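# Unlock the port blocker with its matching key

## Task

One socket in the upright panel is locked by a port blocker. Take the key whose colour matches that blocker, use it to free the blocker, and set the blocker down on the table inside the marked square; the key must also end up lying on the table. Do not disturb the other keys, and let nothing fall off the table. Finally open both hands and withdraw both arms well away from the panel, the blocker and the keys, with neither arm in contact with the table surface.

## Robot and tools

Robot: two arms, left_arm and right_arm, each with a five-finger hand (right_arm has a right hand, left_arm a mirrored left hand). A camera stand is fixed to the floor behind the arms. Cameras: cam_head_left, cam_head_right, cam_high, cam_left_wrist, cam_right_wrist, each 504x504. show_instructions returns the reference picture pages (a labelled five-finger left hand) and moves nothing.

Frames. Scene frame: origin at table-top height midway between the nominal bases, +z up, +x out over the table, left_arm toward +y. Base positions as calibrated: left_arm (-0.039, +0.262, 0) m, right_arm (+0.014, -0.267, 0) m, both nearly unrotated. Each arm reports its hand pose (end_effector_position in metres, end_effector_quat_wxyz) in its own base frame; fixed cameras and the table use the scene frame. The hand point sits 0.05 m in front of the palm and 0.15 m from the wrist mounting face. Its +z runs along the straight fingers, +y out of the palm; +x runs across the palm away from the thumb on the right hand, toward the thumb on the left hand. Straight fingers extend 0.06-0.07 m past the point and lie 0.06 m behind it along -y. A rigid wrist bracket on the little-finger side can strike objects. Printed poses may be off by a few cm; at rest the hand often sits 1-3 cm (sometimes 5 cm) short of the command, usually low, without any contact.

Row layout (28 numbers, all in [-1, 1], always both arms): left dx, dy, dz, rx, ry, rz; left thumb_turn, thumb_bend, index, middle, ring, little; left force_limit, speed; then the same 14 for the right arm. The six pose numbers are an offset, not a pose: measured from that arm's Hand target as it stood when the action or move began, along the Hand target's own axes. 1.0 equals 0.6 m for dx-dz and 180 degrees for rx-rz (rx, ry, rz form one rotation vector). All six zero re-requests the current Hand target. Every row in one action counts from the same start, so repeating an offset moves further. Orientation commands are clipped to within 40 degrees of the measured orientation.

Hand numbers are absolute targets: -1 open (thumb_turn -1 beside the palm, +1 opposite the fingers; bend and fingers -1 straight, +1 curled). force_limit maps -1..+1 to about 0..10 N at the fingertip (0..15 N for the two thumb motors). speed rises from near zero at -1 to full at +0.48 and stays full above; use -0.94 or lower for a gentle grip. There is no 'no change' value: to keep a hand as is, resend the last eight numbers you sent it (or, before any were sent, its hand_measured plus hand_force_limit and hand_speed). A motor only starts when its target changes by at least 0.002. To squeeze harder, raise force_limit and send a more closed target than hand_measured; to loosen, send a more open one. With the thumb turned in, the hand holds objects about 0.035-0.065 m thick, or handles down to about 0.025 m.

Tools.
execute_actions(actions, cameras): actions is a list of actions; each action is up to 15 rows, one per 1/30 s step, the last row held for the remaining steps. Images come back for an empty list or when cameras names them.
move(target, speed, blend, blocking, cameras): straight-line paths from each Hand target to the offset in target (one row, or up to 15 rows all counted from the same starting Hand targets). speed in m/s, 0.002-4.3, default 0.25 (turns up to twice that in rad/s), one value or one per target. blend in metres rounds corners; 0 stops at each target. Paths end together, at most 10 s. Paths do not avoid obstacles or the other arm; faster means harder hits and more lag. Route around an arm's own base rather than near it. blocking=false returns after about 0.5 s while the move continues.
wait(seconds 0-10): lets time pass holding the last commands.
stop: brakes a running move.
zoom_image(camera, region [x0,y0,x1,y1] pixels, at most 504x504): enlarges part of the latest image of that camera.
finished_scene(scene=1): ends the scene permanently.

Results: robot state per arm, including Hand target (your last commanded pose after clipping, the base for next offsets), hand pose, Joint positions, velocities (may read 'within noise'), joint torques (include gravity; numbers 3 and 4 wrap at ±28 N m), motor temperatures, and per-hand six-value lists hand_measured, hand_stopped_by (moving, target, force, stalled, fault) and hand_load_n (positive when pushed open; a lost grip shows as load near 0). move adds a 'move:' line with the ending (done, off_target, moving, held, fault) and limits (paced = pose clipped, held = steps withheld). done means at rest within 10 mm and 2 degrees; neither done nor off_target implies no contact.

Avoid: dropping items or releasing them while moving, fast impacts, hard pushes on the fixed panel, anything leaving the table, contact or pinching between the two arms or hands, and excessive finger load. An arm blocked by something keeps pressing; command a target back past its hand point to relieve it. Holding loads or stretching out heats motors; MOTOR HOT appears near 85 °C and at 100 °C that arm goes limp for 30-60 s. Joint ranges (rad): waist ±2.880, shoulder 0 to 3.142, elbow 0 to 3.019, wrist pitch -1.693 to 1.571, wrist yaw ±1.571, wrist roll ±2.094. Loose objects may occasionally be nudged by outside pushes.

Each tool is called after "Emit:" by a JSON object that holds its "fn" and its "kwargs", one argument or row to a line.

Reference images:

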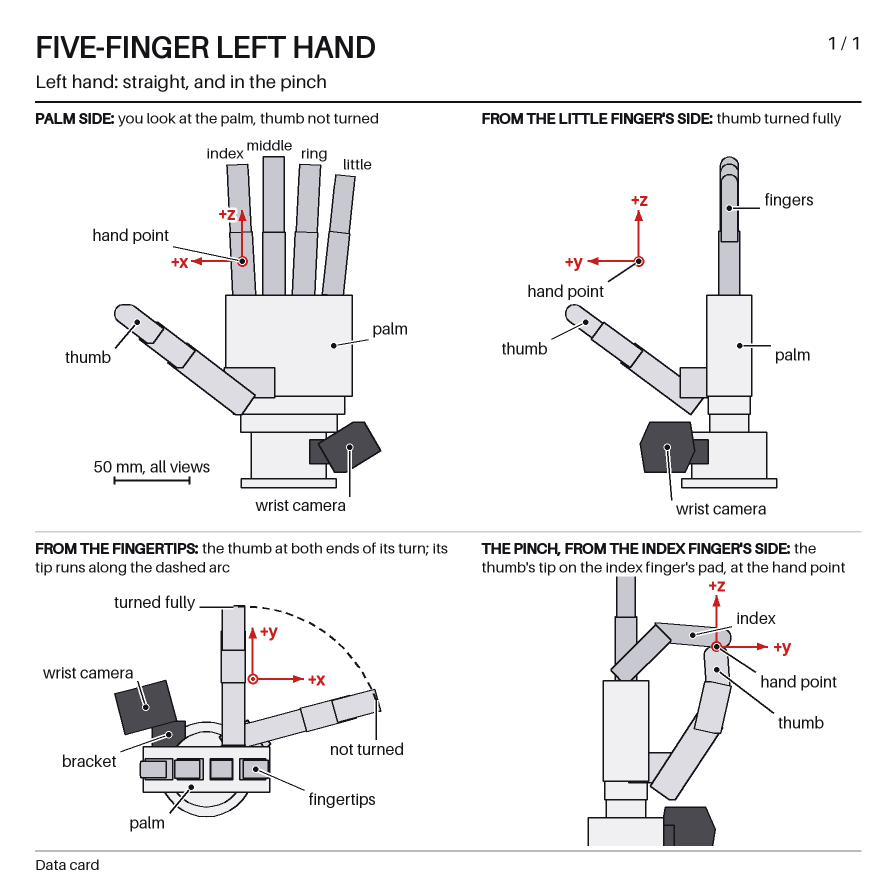

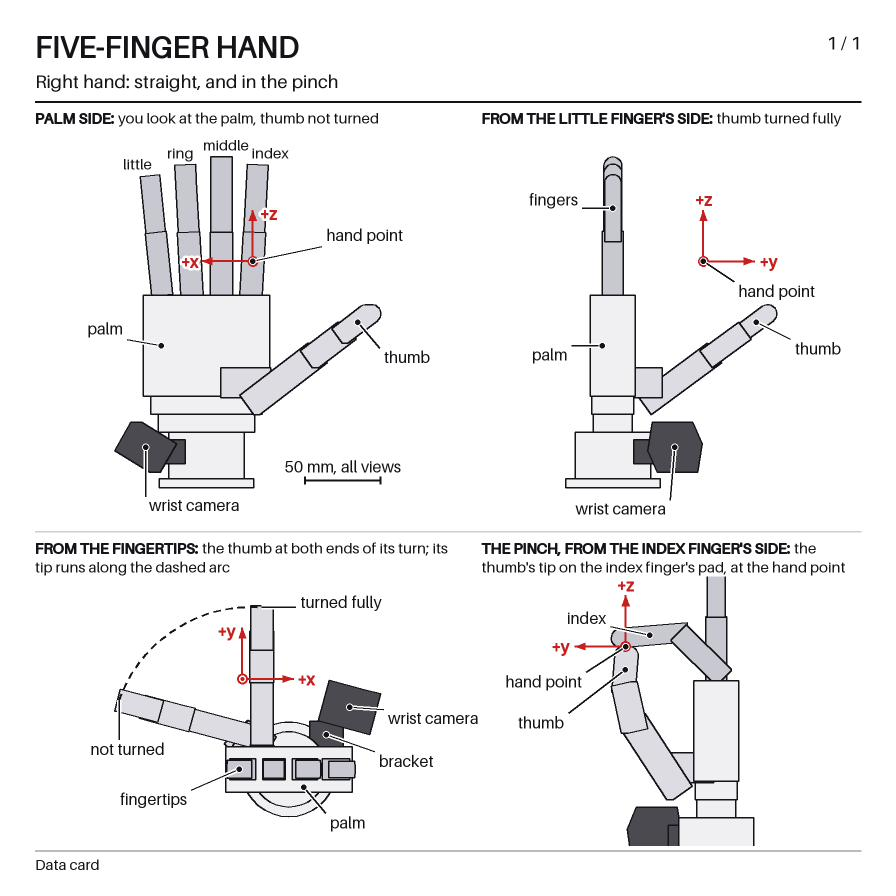

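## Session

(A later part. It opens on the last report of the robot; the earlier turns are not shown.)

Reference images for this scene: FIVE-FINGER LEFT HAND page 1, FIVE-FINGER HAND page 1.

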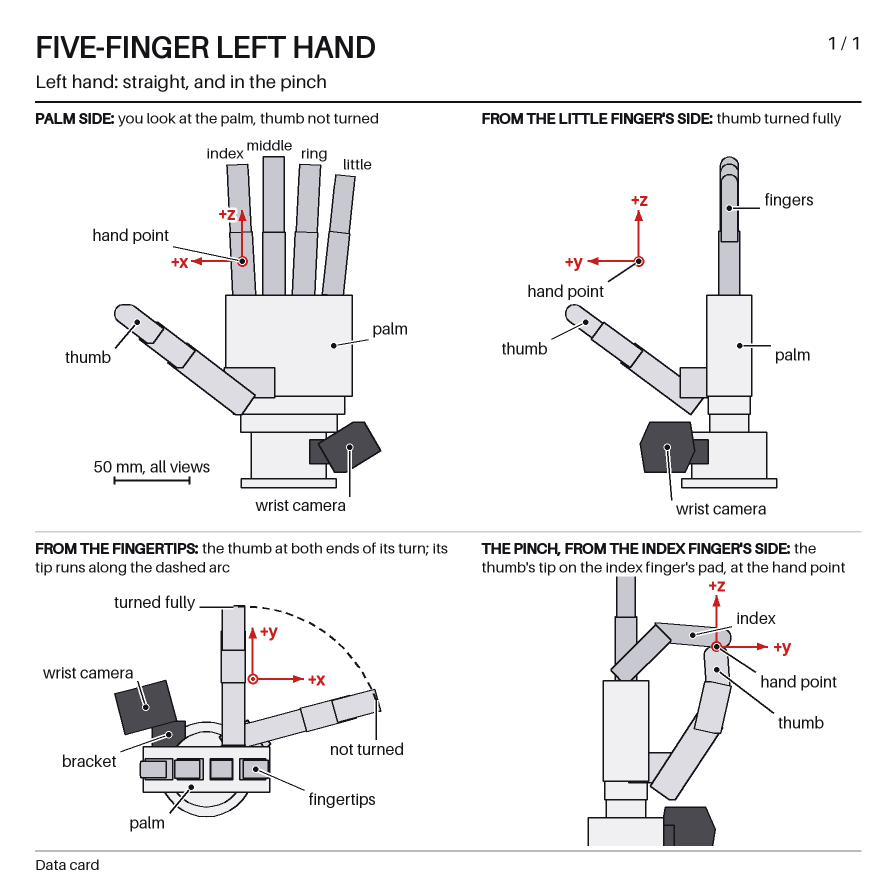

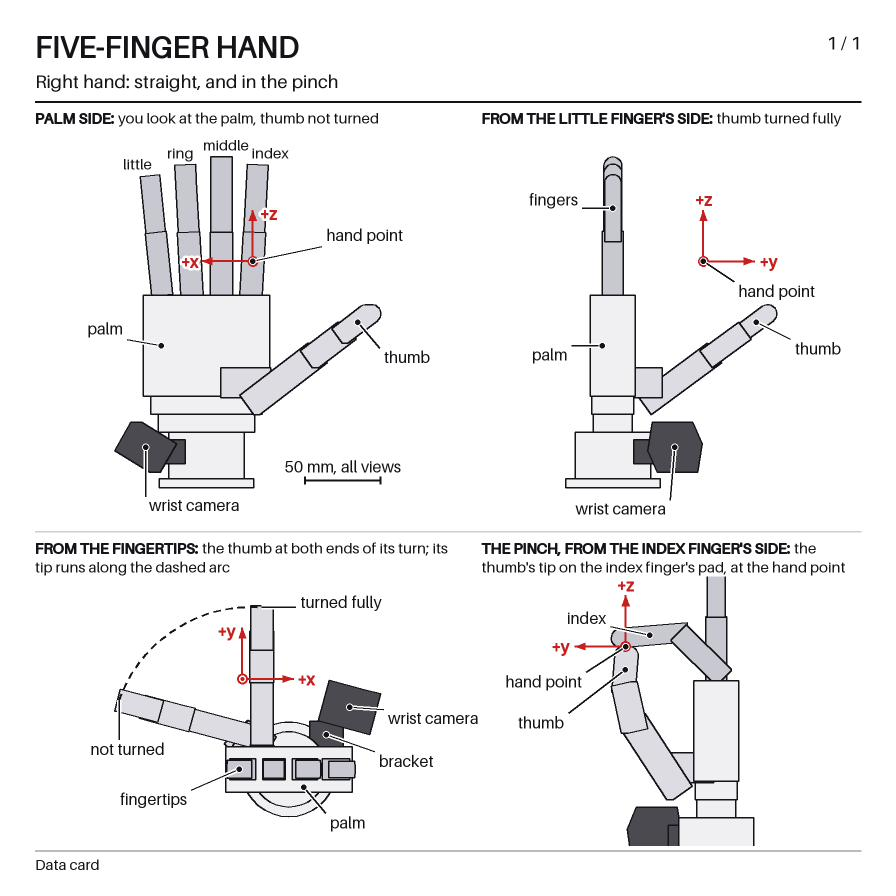

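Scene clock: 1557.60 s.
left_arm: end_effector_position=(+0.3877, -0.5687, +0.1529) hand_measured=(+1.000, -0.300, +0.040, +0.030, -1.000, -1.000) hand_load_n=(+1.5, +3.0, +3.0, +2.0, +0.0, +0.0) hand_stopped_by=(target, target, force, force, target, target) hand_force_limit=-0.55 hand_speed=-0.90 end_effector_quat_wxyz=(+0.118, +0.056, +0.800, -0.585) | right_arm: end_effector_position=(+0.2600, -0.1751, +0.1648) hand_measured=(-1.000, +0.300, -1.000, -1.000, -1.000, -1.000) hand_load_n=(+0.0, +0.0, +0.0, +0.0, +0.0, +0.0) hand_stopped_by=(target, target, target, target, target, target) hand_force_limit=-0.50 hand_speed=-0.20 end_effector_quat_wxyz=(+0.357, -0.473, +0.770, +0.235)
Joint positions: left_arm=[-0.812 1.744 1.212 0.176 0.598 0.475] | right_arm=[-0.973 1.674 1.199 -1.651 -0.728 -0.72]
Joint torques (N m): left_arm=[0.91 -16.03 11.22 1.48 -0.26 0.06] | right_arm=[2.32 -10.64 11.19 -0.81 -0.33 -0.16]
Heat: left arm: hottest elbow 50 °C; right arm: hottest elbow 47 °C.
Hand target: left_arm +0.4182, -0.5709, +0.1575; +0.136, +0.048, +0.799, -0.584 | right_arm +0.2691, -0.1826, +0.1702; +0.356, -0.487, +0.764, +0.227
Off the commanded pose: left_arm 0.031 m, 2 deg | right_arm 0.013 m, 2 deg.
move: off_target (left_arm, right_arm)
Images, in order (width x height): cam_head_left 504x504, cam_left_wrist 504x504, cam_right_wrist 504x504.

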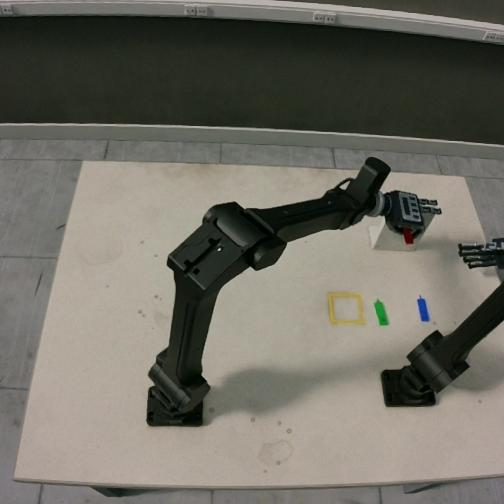

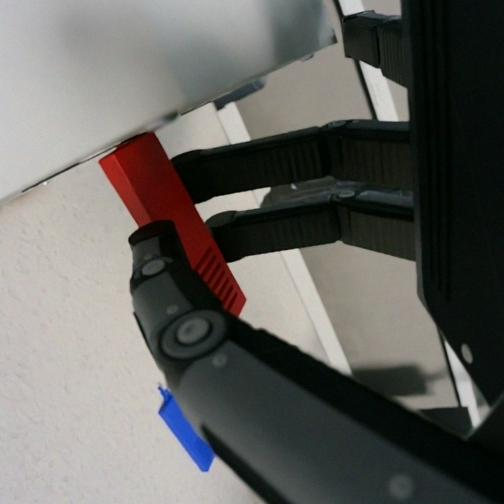

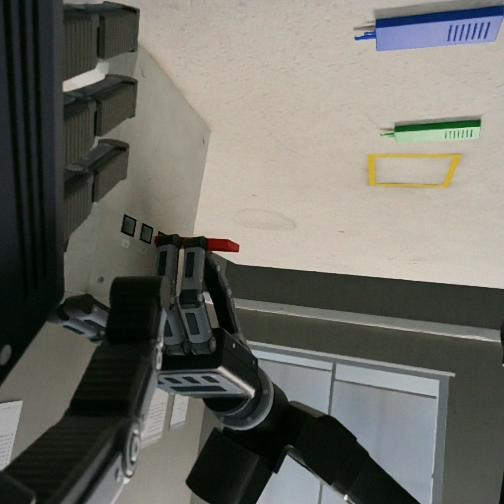

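Emit:
{"fn": "move", "kwargs": {
  "target": [-0.0097,0.0036,0.0002,0,0,0,1,-0.3,0.15,0.15,-1,-1,-0.55,-0.9,0,0,0,0,0,0,-1,0.3,-1,-1,-1,-1,-0.5,-0.2],
  "speed": 0.015,
  "cameras": ["cam_head_left","cam_right_wrist","cam_left_wrist"]
}}

Emit:
{"fn": "zoom_image", "kwargs": {
  "camera": "cam_left_wrist",
  "region": [60, 90, 185, 215]
}}

Emit:
{"fn": "zoom_image", "kwargs": {
  "camera": "cam_right_wrist",
  "region": [142, 218, 262, 278]
}}

Scene clock: 1561.47 s.
left_arm: end_effector_position=(+0.3883, -0.5683, +0.1518) hand_measured=(+1.000, -0.300, +0.040, +0.030, -1.000, -1.000) hand_load_n=(+2.5, +3.5, +2.0, +2.5, +0.0, +0.0) hand_stopped_by=(target, target, force, force, target, target) hand_force_limit=-0.55 hand_speed=-0.90 end_effector_quat_wxyz=(+0.113, +0.057, +0.801, -0.585) | right_arm: end_effector_position=(+0.2600, -0.1751, +0.1648) hand_measured=(-1.000, +0.300, -1.000, -1.000, -1.000, -1.000) hand_load_n=(+0.0, +0.0, +0.0, +0.0, +0.0, +0.0) hand_stopped_by=(target, target, target, target, target, target) hand_force_limit=-0.50 hand_speed=-0.20 end_effector_quat_wxyz=(+0.357, -0.473, +0.770, +0.235)
Joint positions: left_arm=[-0.808 1.748 1.218 0.168 0.611 0.475] | right_arm=[-0.973 1.674 1.199 -1.651 -0.728 -0.72]
Joint torques (N m): left_arm=[1.2 -15.91 11.51 1.62 -0.41 0.1] | right_arm=[1.32 -10.17 11.11 -0.9 -0.29 -0.21]
Heat: left arm: hottest elbow 49 °C; right arm: hottest elbow 47 °C.
Hand target: left_arm +0.4242, -0.5698, +0.1570; +0.136, +0.048, +0.799, -0.584 | right_arm +0.2691, -0.1826, +0.1702; +0.356, -0.487, +0.764, +0.227
Off the commanded pose: left_arm 0.036 m, 3 deg | right_arm 0.013 m, 2 deg.
move: off_target (left_arm, right_arm)
Images, in order (width x height): cam_head_left 504x504, cam_left_wrist 504x504, cam_right_wrist 504x504.

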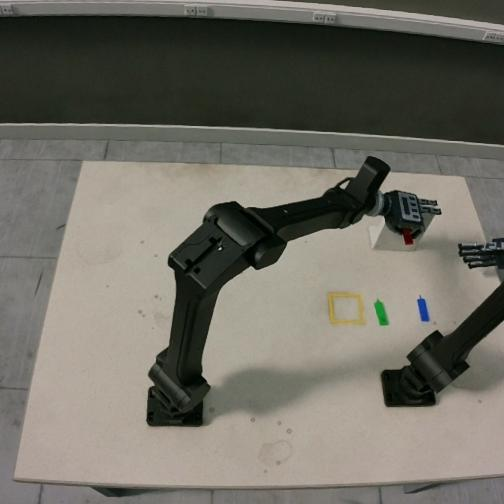

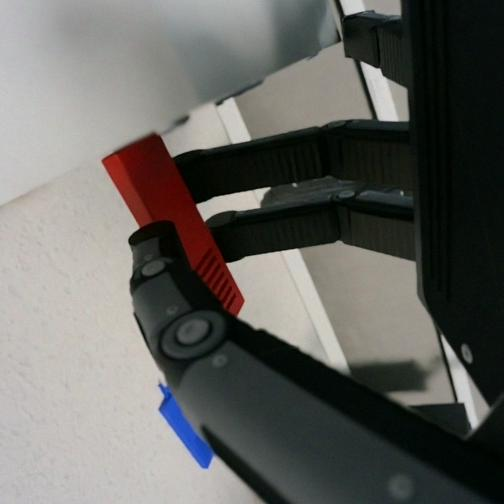

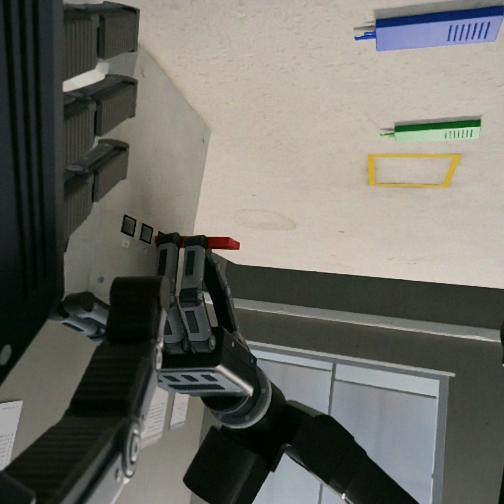

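Scaled by 4.032 from the camera's 504x504 image, which has a finer 720x720 frame.

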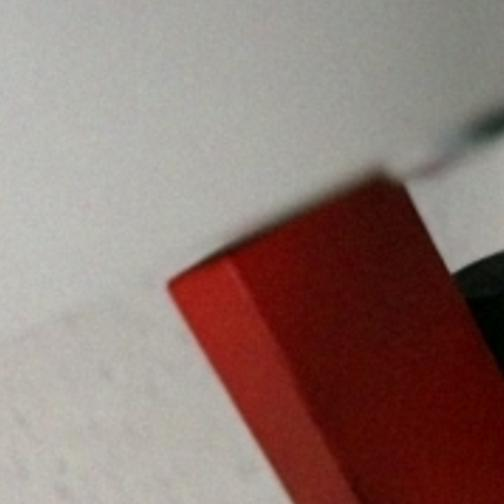

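Scaled by 4.200 from the camera's 504x504 image, which has a finer 720x720 frame.

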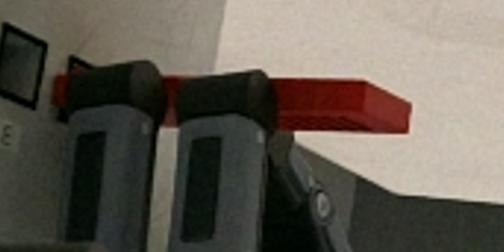

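Emit:
{"fn": "move", "kwargs": {
  "target": [0.0484,-0.0143,0.0007,0,0,0,1,-0.3,0.15,0.15,-1,-1,-0.55,-0.9,0,0,0,0,0,0,-1,0.3,-1,-1,-1,-1,-0.5,-0.2],
  "speed": 0.03,
  "cameras": ["cam_head_left","cam_right_wrist","cam_left_wrist","cam_high"]
}}

Emit:
{"fn": "zoom_image", "kwargs": {
  "camera": "cam_left_wrist",
  "region": [60, 90, 185, 215]
}}

Emit:
{"fn": "zoom_image", "kwargs": {
  "camera": "cam_head_left",
  "region": [365, 195, 445, 275]
}}

Emit:
{"fn": "zoom_image", "kwargs": {
  "camera": "cam_high",
  "region": [140, 150, 220, 230]
}}

Scene clock: 1569.73 s.
left_arm: end_effector_position=(+0.3882, -0.5715, +0.1524) hand_measured=(+1.000, -0.302, +0.040, +0.030, -1.000, -1.000) hand_load_n=(+3.5, +5.0, +4.0, +0.0, +0.0, +0.0) hand_stopped_by=(target, target, force, force, target, target) hand_force_limit=-0.55 hand_speed=-0.90 end_effector_quat_wxyz=(+0.120, +0.043, +0.804, -0.581) | right_arm: end_effector_position=(+0.2600, -0.1751, +0.1648) hand_measured=(-1.000, +0.300, -1.000, -1.000, -1.000, -1.000) hand_load_n=(+0.0, +0.0, +0.0, +0.0, +0.0, +0.0) hand_stopped_by=(target, target, target, target, target, target) hand_force_limit=-0.50 hand_speed=-0.20 end_effector_quat_wxyz=(+0.357, -0.473, +0.770, +0.235)
Joint positions: left_arm=[-0.82 1.746 1.218 0.168 0.571 0.458] | right_arm=[-0.973 1.674 1.199 -1.651 -0.728 -0.72]
Joint torques (N m): left_arm=[-1.2 -18.49 7.82 2.59 -0.47 0.09] | right_arm=[1.32 -10.34 11.37 -0.88 -0.29 -0.18]
Heat: left arm: hottest elbow 49 °C; right arm: hottest elbow 47 °C.
Hand target: left_arm +0.3944, -0.5753, +0.1570; +0.136, +0.048, +0.799, -0.584 | right_arm +0.2691, -0.1826, +0.1702; +0.356, -0.487, +0.764, +0.227
Off the commanded pose: left_arm 0.009 m, 2 deg | right_arm 0.013 m, 2 deg.
move: off_target (right_arm)
Images, in order (width x height): cam_head_left 504x504, cam_high 504x504, cam_left_wrist 504x504, cam_right_wrist 504x504.

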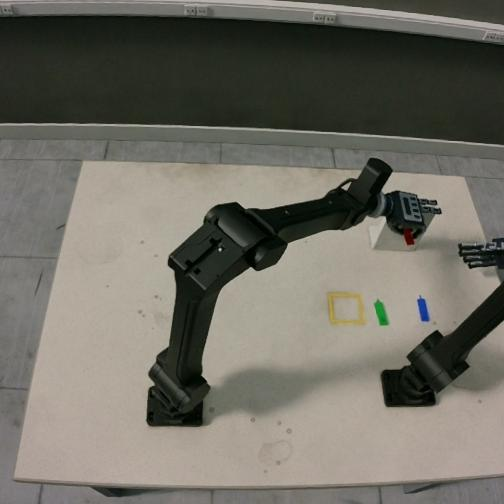

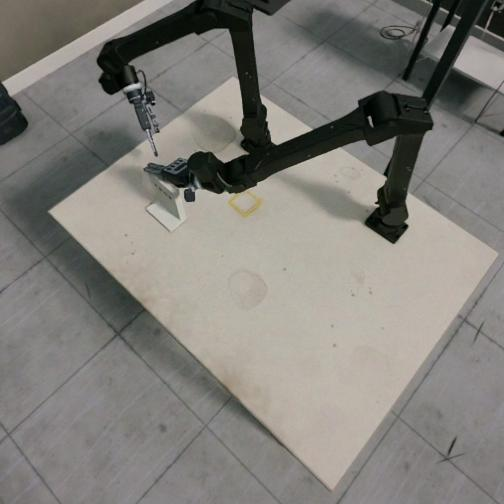

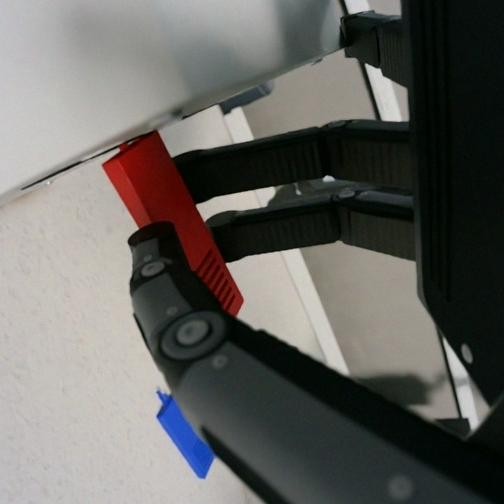

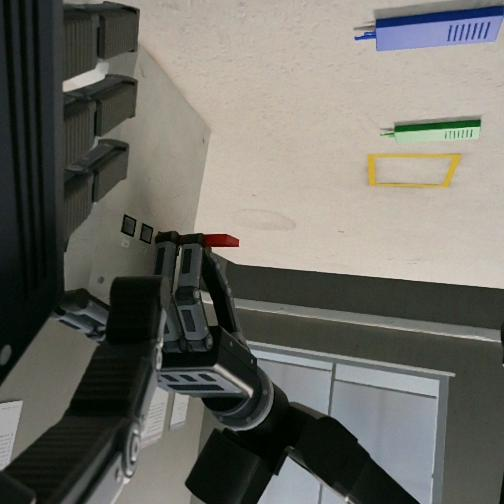

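Scaled by 4.032 from the camera's 504x504 image, which has a finer 720x720 frame.

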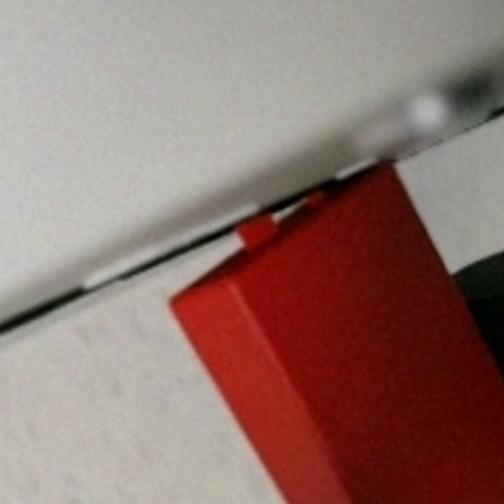

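Scaled by 6.300 from the camera's 504x504 image, which has a finer 720x720 frame.

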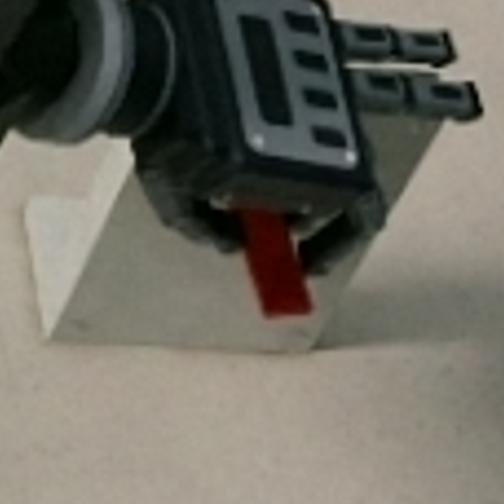

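Scaled by 6.300 from the camera's 504x504 image, which has a finer 720x720 frame.

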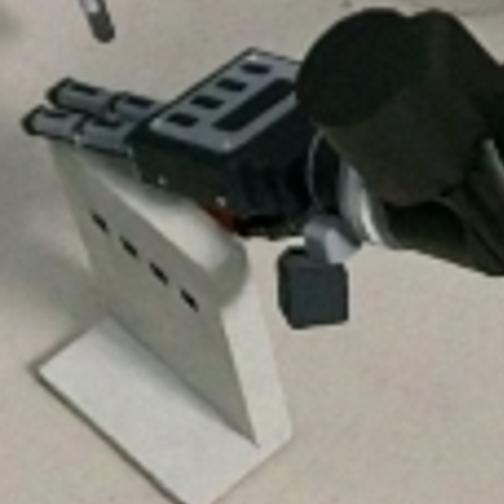

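Emit:
{"fn": "zoom_image", "kwargs": {
  "camera": "cam_right_wrist",
  "region": [142, 218, 202, 278]
}}

Emit:
{"fn": "zoom_image", "kwargs": {
  "camera": "cam_left_wrist",
  "region": [80, 100, 280, 300]
}}

Scaled by 8.400 from the camera's 504x504 image, which has a finer 720x720 frame.

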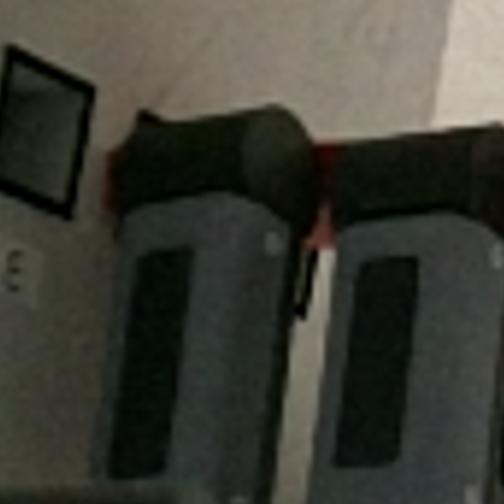

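Scaled by 2.520 from the camera's 504x504 image, which has a finer 720x720 frame.

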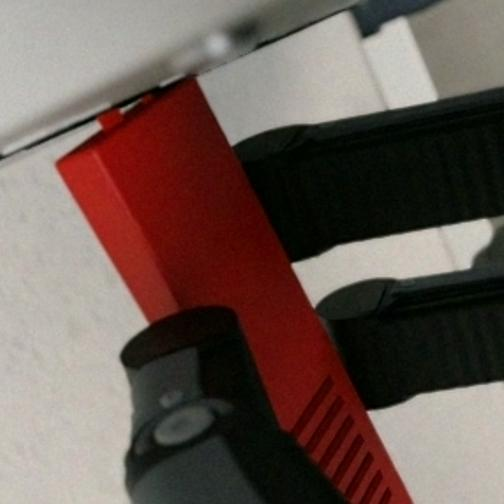

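Emit:
{"fn": "move", "kwargs": {
  "target": [-0.0005,0.004,-0.0127,0,0,0,1,-0.3,0.15,0.15,-1,-1,-0.55,-0.9,0,0,0,0,0,0,-1,0.3,-1,-1,-1,-1,-0.5,-0.2],
  "speed": 0.02,
  "cameras": ["cam_left_wrist"]
}}

Emit:
{"fn": "zoom_image", "kwargs": {
  "camera": "cam_left_wrist",
  "region": [80, 100, 280, 300]
}}

Scene clock: 1585.23 s.
left_arm: end_effector_position=(+0.3873, -0.5700, +0.1522) hand_measured=(+1.000, -0.302, +0.040, +0.030, -1.000, -1.000) hand_load_n=(+0.0, +3.5, +2.5, +2.5, +0.0, +0.0) hand_stopped_by=(target, target, force, force, target, target) hand_force_limit=-0.55 hand_speed=-0.90 end_effector_quat_wxyz=(+0.120, +0.043, +0.804, -0.580) | right_arm: end_effector_position=(+0.2600, -0.1751, +0.1648) hand_measured=(-1.000, +0.300, -1.000, -1.000, -1.000, -1.000) hand_load_n=(+0.0, +0.0, +0.0, +0.0, +0.0, +0.0) hand_stopped_by=(target, target, target, target, target, target) hand_force_limit=-0.50 hand_speed=-0.20 end_effector_quat_wxyz=(+0.357, -0.473, +0.770, +0.235)
Joint positions: left_arm=[-0.82 1.742 1.213 0.168 0.569 0.458] | right_arm=[-0.973 1.674 1.199 -1.651 -0.728 -0.72]
Joint torques (N m): left_arm=[-0.56 -19.31 6.75 2.67 -0.13 0.13] | right_arm=[0.79 -9.99 11.38 -0.87 -0.37 -0.2]
Heat: left arm: hottest elbow 46 °C; right arm: hottest elbow 47 °C.
Hand target: left_arm +0.3941, -0.5672, +0.1569; +0.136, +0.048, +0.799, -0.584 | right_arm +0.2691, -0.1826, +0.1702; +0.356, -0.487, +0.764, +0.227
Off the commanded pose: left_arm 0.009 m, 2 deg | right_arm 0.013 m, 2 deg.
move: off_target (right_arm)
Images, in order (width x height): cam_left_wrist 504x504.

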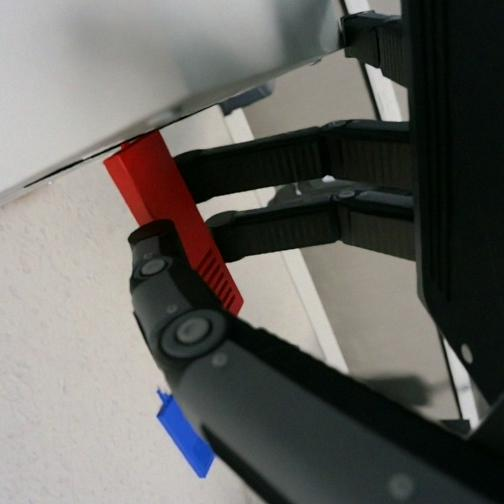

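Scaled by 2.520 from the camera's 504x504 image, which has a finer 720x720 frame.

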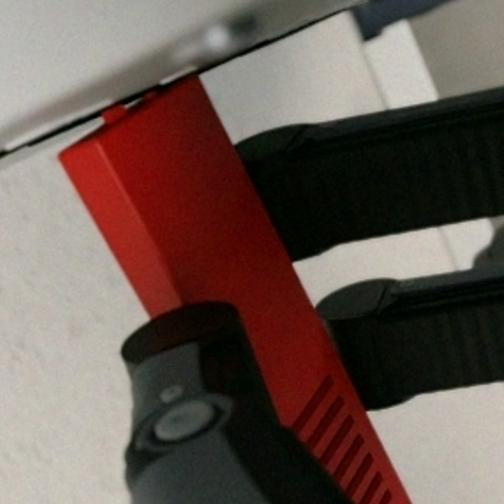

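Emit:
{"fn": "move", "kwargs": {
  "target": [-0.042,0.0123,0.0007,0.0015,0.0051,0.0016,1,-0.3,0.15,0.15,-1,-1,-0.55,-0.9,0,0,0,0,0,0,-1,0.3,-1,-1,-1,-1,-0.5,-0.2],
  "speed": 0.02,
  "cameras": ["cam_left_wrist","cam_head_left"]
}}

Emit:
{"fn": "zoom_image", "kwargs": {
  "camera": "cam_left_wrist",
  "region": [80, 100, 280, 300]
}}

Emit:
{"fn": "zoom_image", "kwargs": {
  "camera": "cam_head_left",
  "region": [365, 195, 445, 275]
}}

Scene clock: 1593.33 s.
left_arm: end_effector_position=(+0.3885, -0.5657, +0.1526) hand_measured=(+1.000, -0.302, +0.040, +0.030, -1.000, -1.000) hand_load_n=(-0.5, +2.5, +1.5, +5.0, +0.0, +0.0) hand_stopped_by=(target, target, force, force, target, target) hand_force_limit=-0.55 hand_speed=-0.90 end_effector_quat_wxyz=(+0.110, +0.060, +0.800, -0.587) | right_arm: end_effector_position=(+0.2600, -0.1751, +0.1648) hand_measured=(-1.000, +0.300, -1.000, -1.000, -1.000, -1.000) hand_load_n=(+0.0, +0.0, +0.0, +0.0, +0.0, +0.0) hand_stopped_by=(target, target, target, target, target, target) hand_force_limit=-0.50 hand_speed=-0.20 end_effector_quat_wxyz=(+0.357, -0.473, +0.770, +0.235)
Joint positions: left_arm=[-0.802 1.746 1.215 0.168 0.626 0.478] | right_arm=[-0.973 1.674 1.199 -1.651 -0.728 -0.72]
Joint torques (N m): left_arm=[1.14 -16.67 10.56 1.58 -0.17 0.18] | right_arm=[0.32 -10.29 11.23 -0.92 -0.21 -0.21]
Heat: left arm: hottest elbow 46 °C; right arm: hottest elbow 47 °C.
Hand target: left_arm +0.4200, -0.5634, +0.1569; +0.131, +0.055, +0.798, -0.585 | right_arm +0.2691, -0.1826, +0.1702; +0.356, -0.487, +0.764, +0.227
Off the commanded pose: left_arm 0.032 m, 3 deg | right_arm 0.013 m, 2 deg.
move: off_target (left_arm, right_arm)
Images, in order (width x height): cam_head_left 504x504, cam_left_wrist 504x504.

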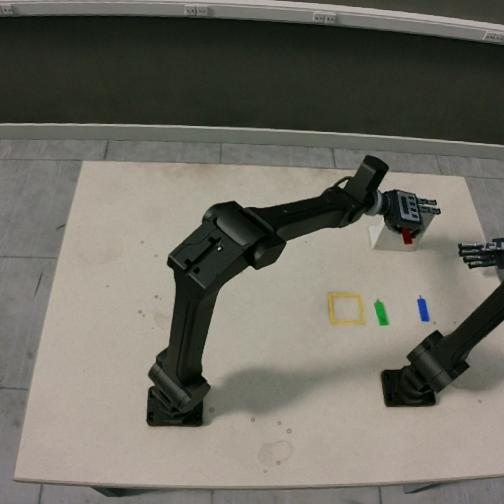

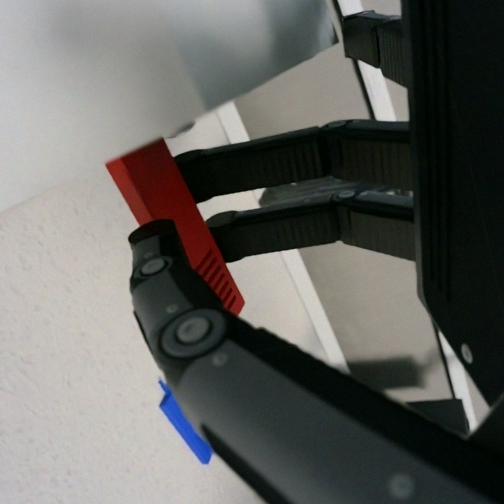

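Scaled by 2.520 from the camera's 504x504 image, which has a finer 720x720 frame.

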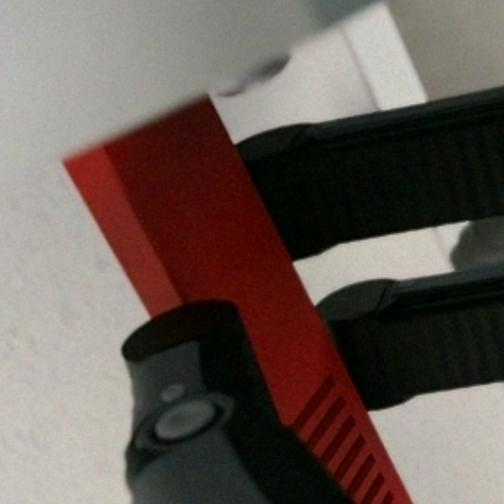

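Scaled by 6.300 from the camera's 504x504 image, which has a finer 720x720 frame.

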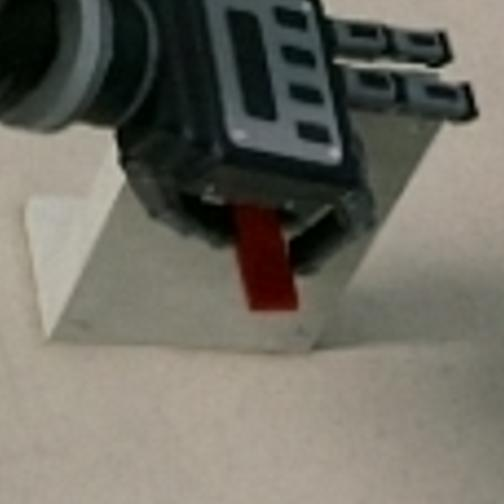

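Emit:
{"fn": "move", "kwargs": {
  "target": [0.0798,-0.0192,-0.0094,0,0,0,1,-0.3,0.15,0.15,-1,-1,-0.55,-0.9,0,0,0,0,0,0,-1,0.3,-1,-1,-1,-1,-0.5,-0.2],
  "speed": 0.02,
  "cameras": ["cam_left_wrist","cam_head_left","cam_high","cam_right_wrist"]
}}

Emit:
{"fn": "zoom_image", "kwargs": {
  "camera": "cam_left_wrist",
  "region": [80, 100, 280, 300]
}}

Emit:
{"fn": "zoom_image", "kwargs": {
  "camera": "cam_right_wrist",
  "region": [142, 218, 242, 278]
}}

Scene clock: 1600.53 s.
left_arm: end_effector_position=(+0.3812, -0.5656, +0.1535) hand_measured=(+1.000, -0.302, +0.040, +0.028, -1.000, -1.000) hand_load_n=(-1.5, +3.0, +0.0, +11.0, +0.0, +0.0) hand_stopped_by=(target, target, force, force, target, target) hand_force_limit=-0.55 hand_speed=-0.90 end_effector_quat_wxyz=(+0.136, +0.052, +0.800, -0.583) | right_arm: end_effector_position=(+0.2600, -0.1751, +0.1648) hand_measured=(-1.000, +0.300, -1.000, -1.000, -1.000, -1.000) hand_load_n=(+0.0, +0.0, +0.0, +0.0, +0.0, +0.0) hand_stopped_by=(target, target, target, target, target, target) hand_force_limit=-0.50 hand_speed=-0.20 end_effector_quat_wxyz=(+0.357, -0.473, +0.770, +0.235)
Joint positions: left_arm=[-0.827 1.718 1.173 0.203 0.553 0.478] | right_arm=[-0.973 1.674 1.199 -1.651 -0.728 -0.72]
Joint torques (N m): left_arm=[-1.67 -19.9 5.85 1.99 0.2 -0.11] | right_arm=[1.49 -10.58 11.37 -0.61 -0.29 -0.16]
Heat: left arm: hottest elbow 46 °C; right arm: hottest elbow 47 °C.
Hand target: left_arm +0.3705, -0.5646, +0.1559; +0.131, +0.055, +0.798, -0.585 | right_arm +0.2691, -0.1826, +0.1702; +0.356, -0.487, +0.764, +0.227
Off the commanded pose: left_arm 0.011 m, 1 deg | right_arm 0.013 m, 2 deg.
move: off_target (left_arm, right_arm)
Images, in order (width x height): cam_head_left 504x504, cam_high 504x504, cam_left_wrist 504x504, cam_right_wrist 504x504.

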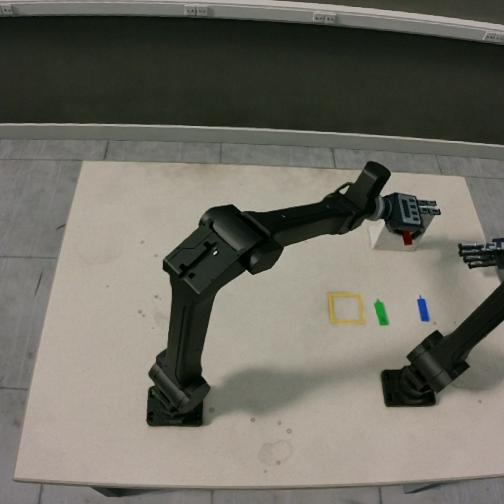

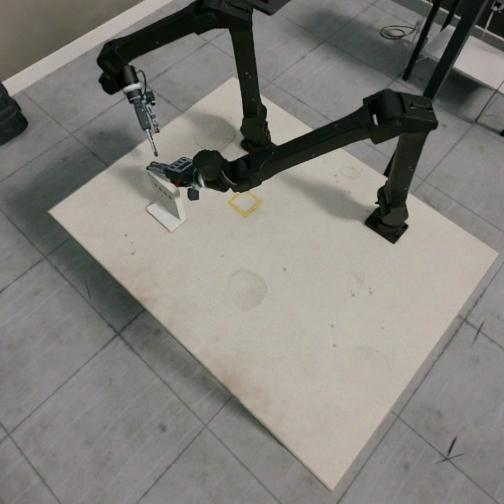

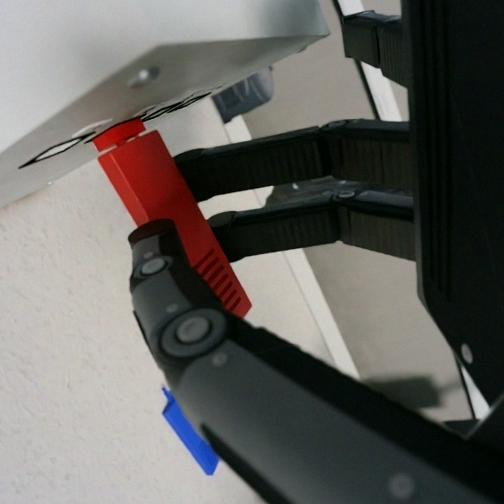

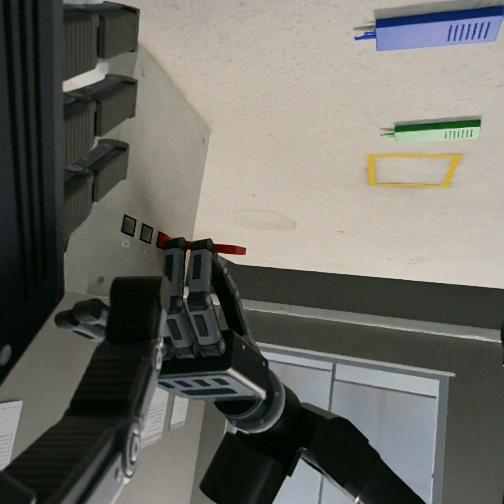

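Scaled by 2.520 from the camera's 504x504 image, which has a finer 720x720 frame.

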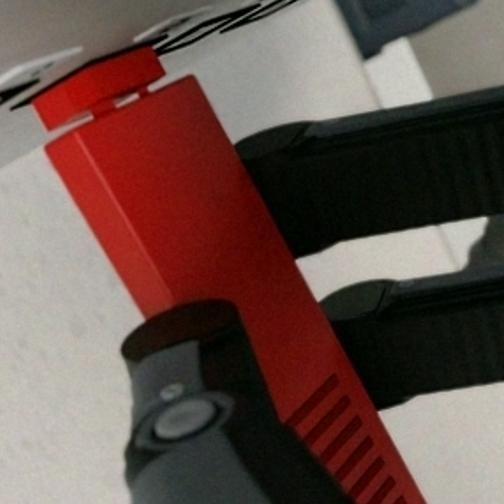

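Scaled by 5.040 from the camera's 504x504 image, which has a finer 720x720 frame.

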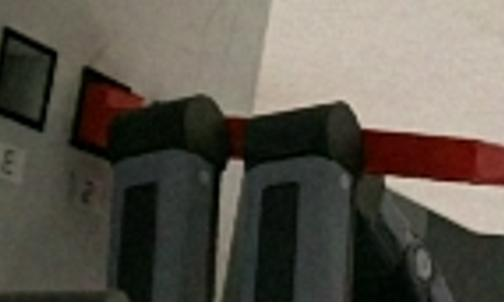

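Emit:
{"fn": "move", "kwargs": {
  "target": [0.049, -0.0172, 0.0086, 0, 0, 0, 1, -0.3, 0.15, 0.15, -1, -1, -0.55, -0.9, 0, 0, 0, 0, 0, 0, -1, 0.3, -1, -1, -1, -1, -0.5, -0.2],
  "speed": 0.02,
  "cameras": ["cam_left_wrist", "cam_right_wrist", "cam_head_left"]
}}

Scene clock: 1626.03 s.
left_arm: end_effector_position=(+0.3460, -0.5714, +0.1524) hand_measured=(+1.000, -0.300, +0.040, +0.030, -1.000, -1.000) hand_load_n=(+0.0, +0.0, +0.0, +0.0, +0.0, +0.0) hand_stopped_by=(target, target, force, force, target, target) hand_force_limit=-0.55 hand_speed=-0.90 end_effector_quat_wxyz=(+0.131, +0.055, +0.803, -0.579) | right_arm: end_effector_position=(+0.2600, -0.1751, +0.1648) hand_measured=(-1.000, +0.300, -1.000, -1.000, -1.000, -1.000) hand_load_n=(+0.0, +0.0, +0.0, +0.0, +0.0, +0.0) hand_stopped_by=(target, target, target, target, target, target) hand_force_limit=-0.50 hand_speed=-0.20 end_effector_quat_wxyz=(+0.357, -0.473, +0.770, +0.235)
Joint positions: left_arm=[-0.883 1.679 1.124 0.209 0.508 0.464] | right_arm=[-0.973 1.674 1.199 -1.651 -0.728 -0.72]
Joint torques (N m): left_arm=[-1.79 -17.9 6.6 2.73 -0.06 -0.16] | right_arm=[1.26 -9.52 11.32 -0.7 -0.29 -0.15]
Motor temperatures (°C): left_arm=[25 36 43 23 24 21] | right_arm=[23 25 47 24 26 22]
Heat: left arm: hottest elbow 43 °C; right arm: hottest elbow 47 °C.
Hand target: left_arm +0.3405, -0.5746, +0.1559; +0.131, +0.055, +0.798, -0.585 | right_arm +0.2691, -0.1826, +0.1702; +0.356, -0.487, +0.764, +0.227
Off the commanded pose: left_arm 0.007 m, 1 deg | right_arm 0.013 m, 2 deg.
move: off_target (right_arm)
Images, in order (width x height): cam_head_left 504x504, cam_left_wrist 504x504, cam_right_wrist 504x504.

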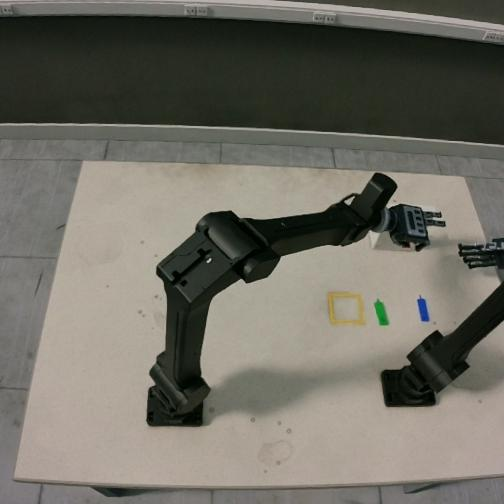

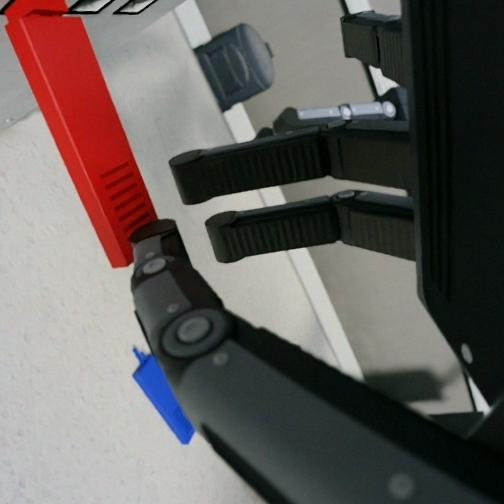

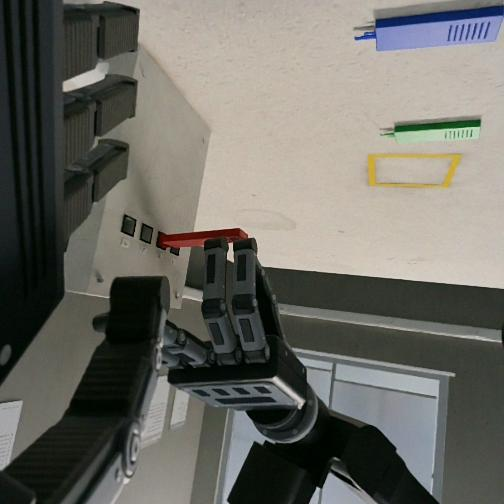

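Emit:
{"fn": "zoom_image", "kwargs": {
  "camera": "cam_right_wrist",
  "region": [90, 190, 310, 350]
}}

Emit:
{"fn": "zoom_image", "kwargs": {
  "camera": "cam_left_wrist",
  "region": [0, 0, 260, 280]
}}

Scaled by 2.291 from the camera's 504x504 image, which has a finer 720x720 frame.

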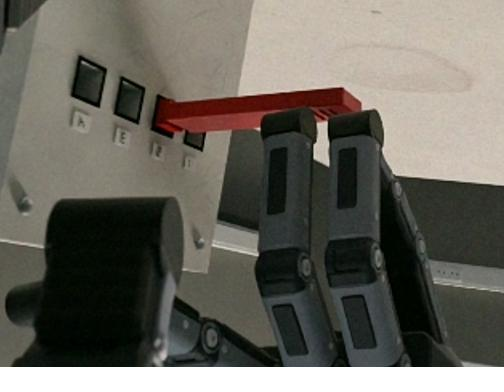

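Scaled by 1.800 from the camera's 504x504 image, which has a finer 720x720 frame.

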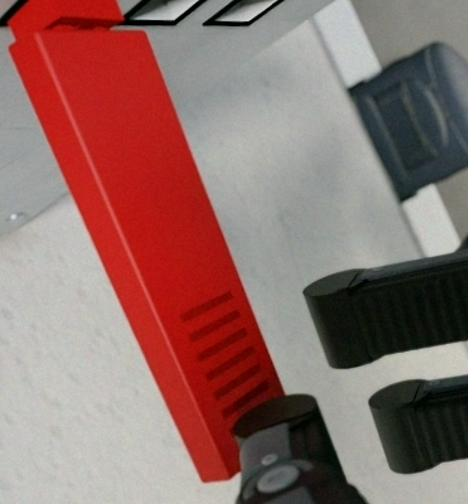

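Emit:
{"fn": "zoom_image", "kwargs": {
  "camera": "cam_right_wrist",
  "region": [110, 205, 200, 295]
}}

Emit:
{"fn": "zoom_image", "kwargs": {
  "camera": "cam_left_wrist",
  "region": [0, 0, 120, 120]
}}

Emit:
{"fn": "execute_actions", "kwargs": {
  "actions": []
}}

Scaled by 5.600 from the camera's 504x504 image, which has a finer 720x720 frame.

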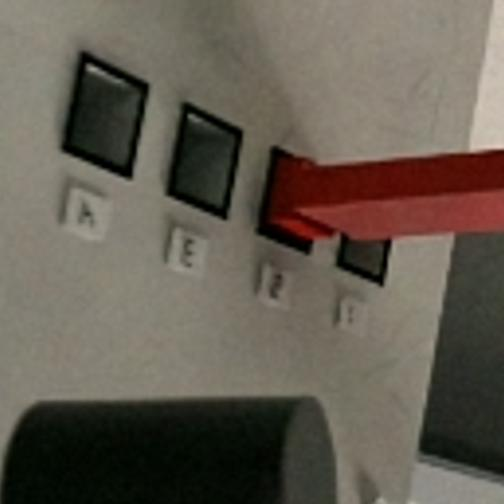

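Scaled by 4.200 from the camera's 504x504 image, which has a finer 720x720 frame.

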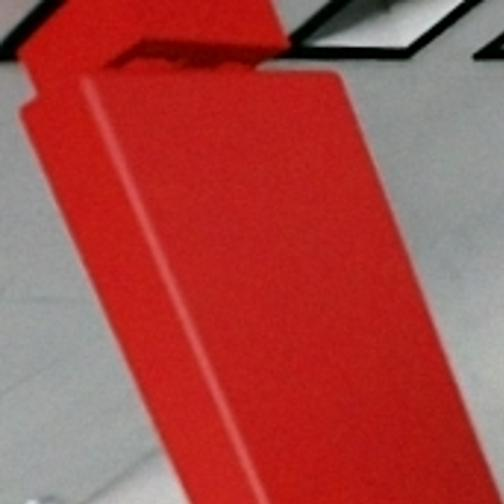

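Scene clock: 1635.17 s.
left_arm: end_effector_position=(+0.3460, -0.5714, +0.1524) hand_measured=(+1.000, -0.300, +0.040, +0.030, -1.000, -1.000) hand_load_n=(+0.0, +0.0, +0.0, +0.0, +0.0, +0.0) hand_stopped_by=(target, target, force, force, target, target) hand_force_limit=-0.55 hand_speed=-0.90 end_effector_quat_wxyz=(+0.131, +0.055, +0.803, -0.579) | right_arm: end_effector_position=(+0.2600, -0.1751, +0.1648) hand_measured=(-1.000, +0.300, -1.000, -1.000, -1.000, -1.000) hand_load_n=(+0.0, +0.0, +0.0, +0.0, +0.0, +0.0) hand_stopped_by=(target, target, target, target, target, target) hand_force_limit=-0.50 hand_speed=-0.20 end_effector_quat_wxyz=(+0.357, -0.473, +0.770, +0.235)
Joint positions: left_arm=[-0.883 1.679 1.124 0.209 0.508 0.464] | right_arm=[-0.973 1.674 1.199 -1.651 -0.728 -0.72]
Joint velocities: within noise
Joint torques (N m): left_arm=[-1.61 -17.96 6.57 2.66 -0.05 -0.18] | right_arm=[1.38 -10.23 11.3 -0.92 -0.25 -0.19]
Motor temperatures (°C): left_arm=[25 36 42 23 24 21] | right_arm=[23 25 47 24 26 22]
Heat: left arm: hottest elbow 42 °C; right arm: hottest elbow 47 °C.
Hand target: left_arm +0.3405, -0.5746, +0.1558; +0.131, +0.055, +0.798, -0.585 | right_arm +0.2691, -0.1826, +0.1702; +0.356, -0.487, +0.764, +0.227
Off the commanded pose: left_arm 0.007 m, 1 deg | right_arm 0.013 m, 2 deg.

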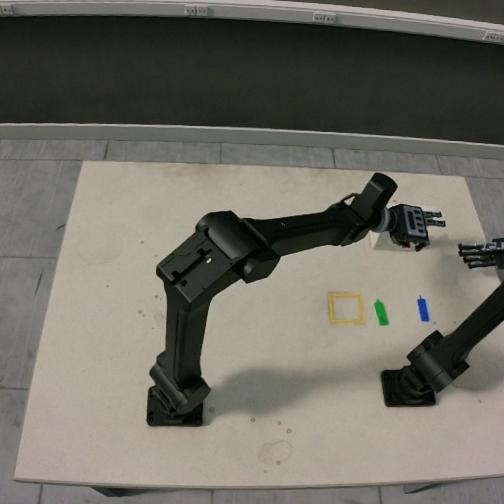

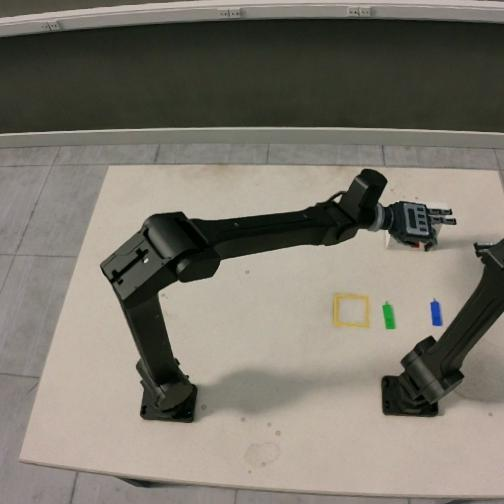

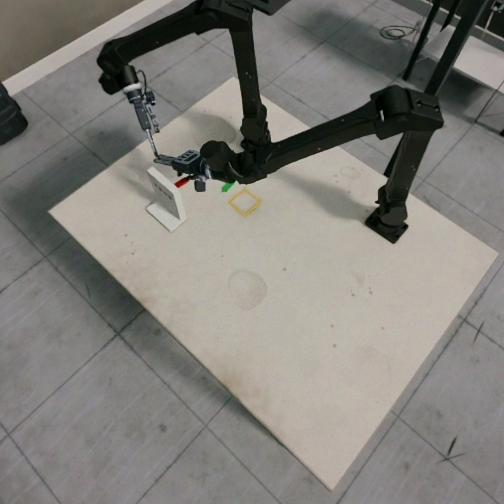

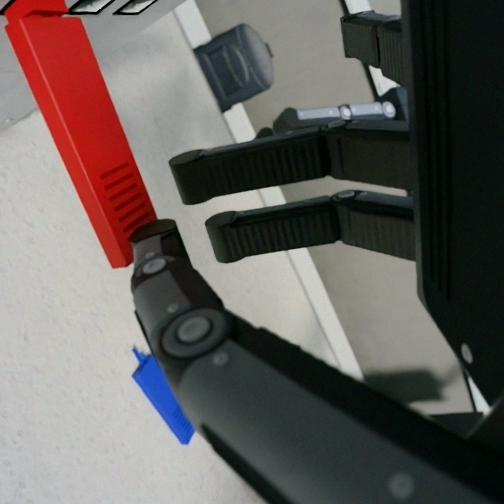

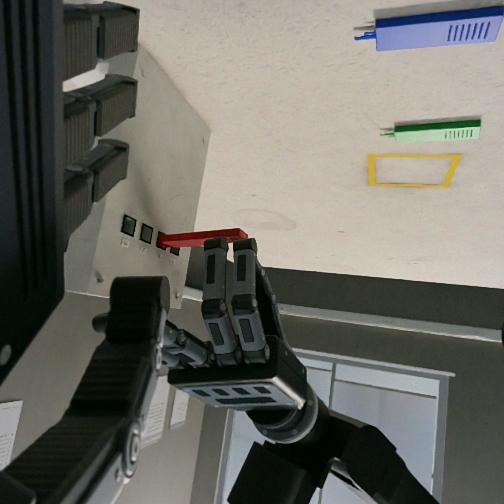

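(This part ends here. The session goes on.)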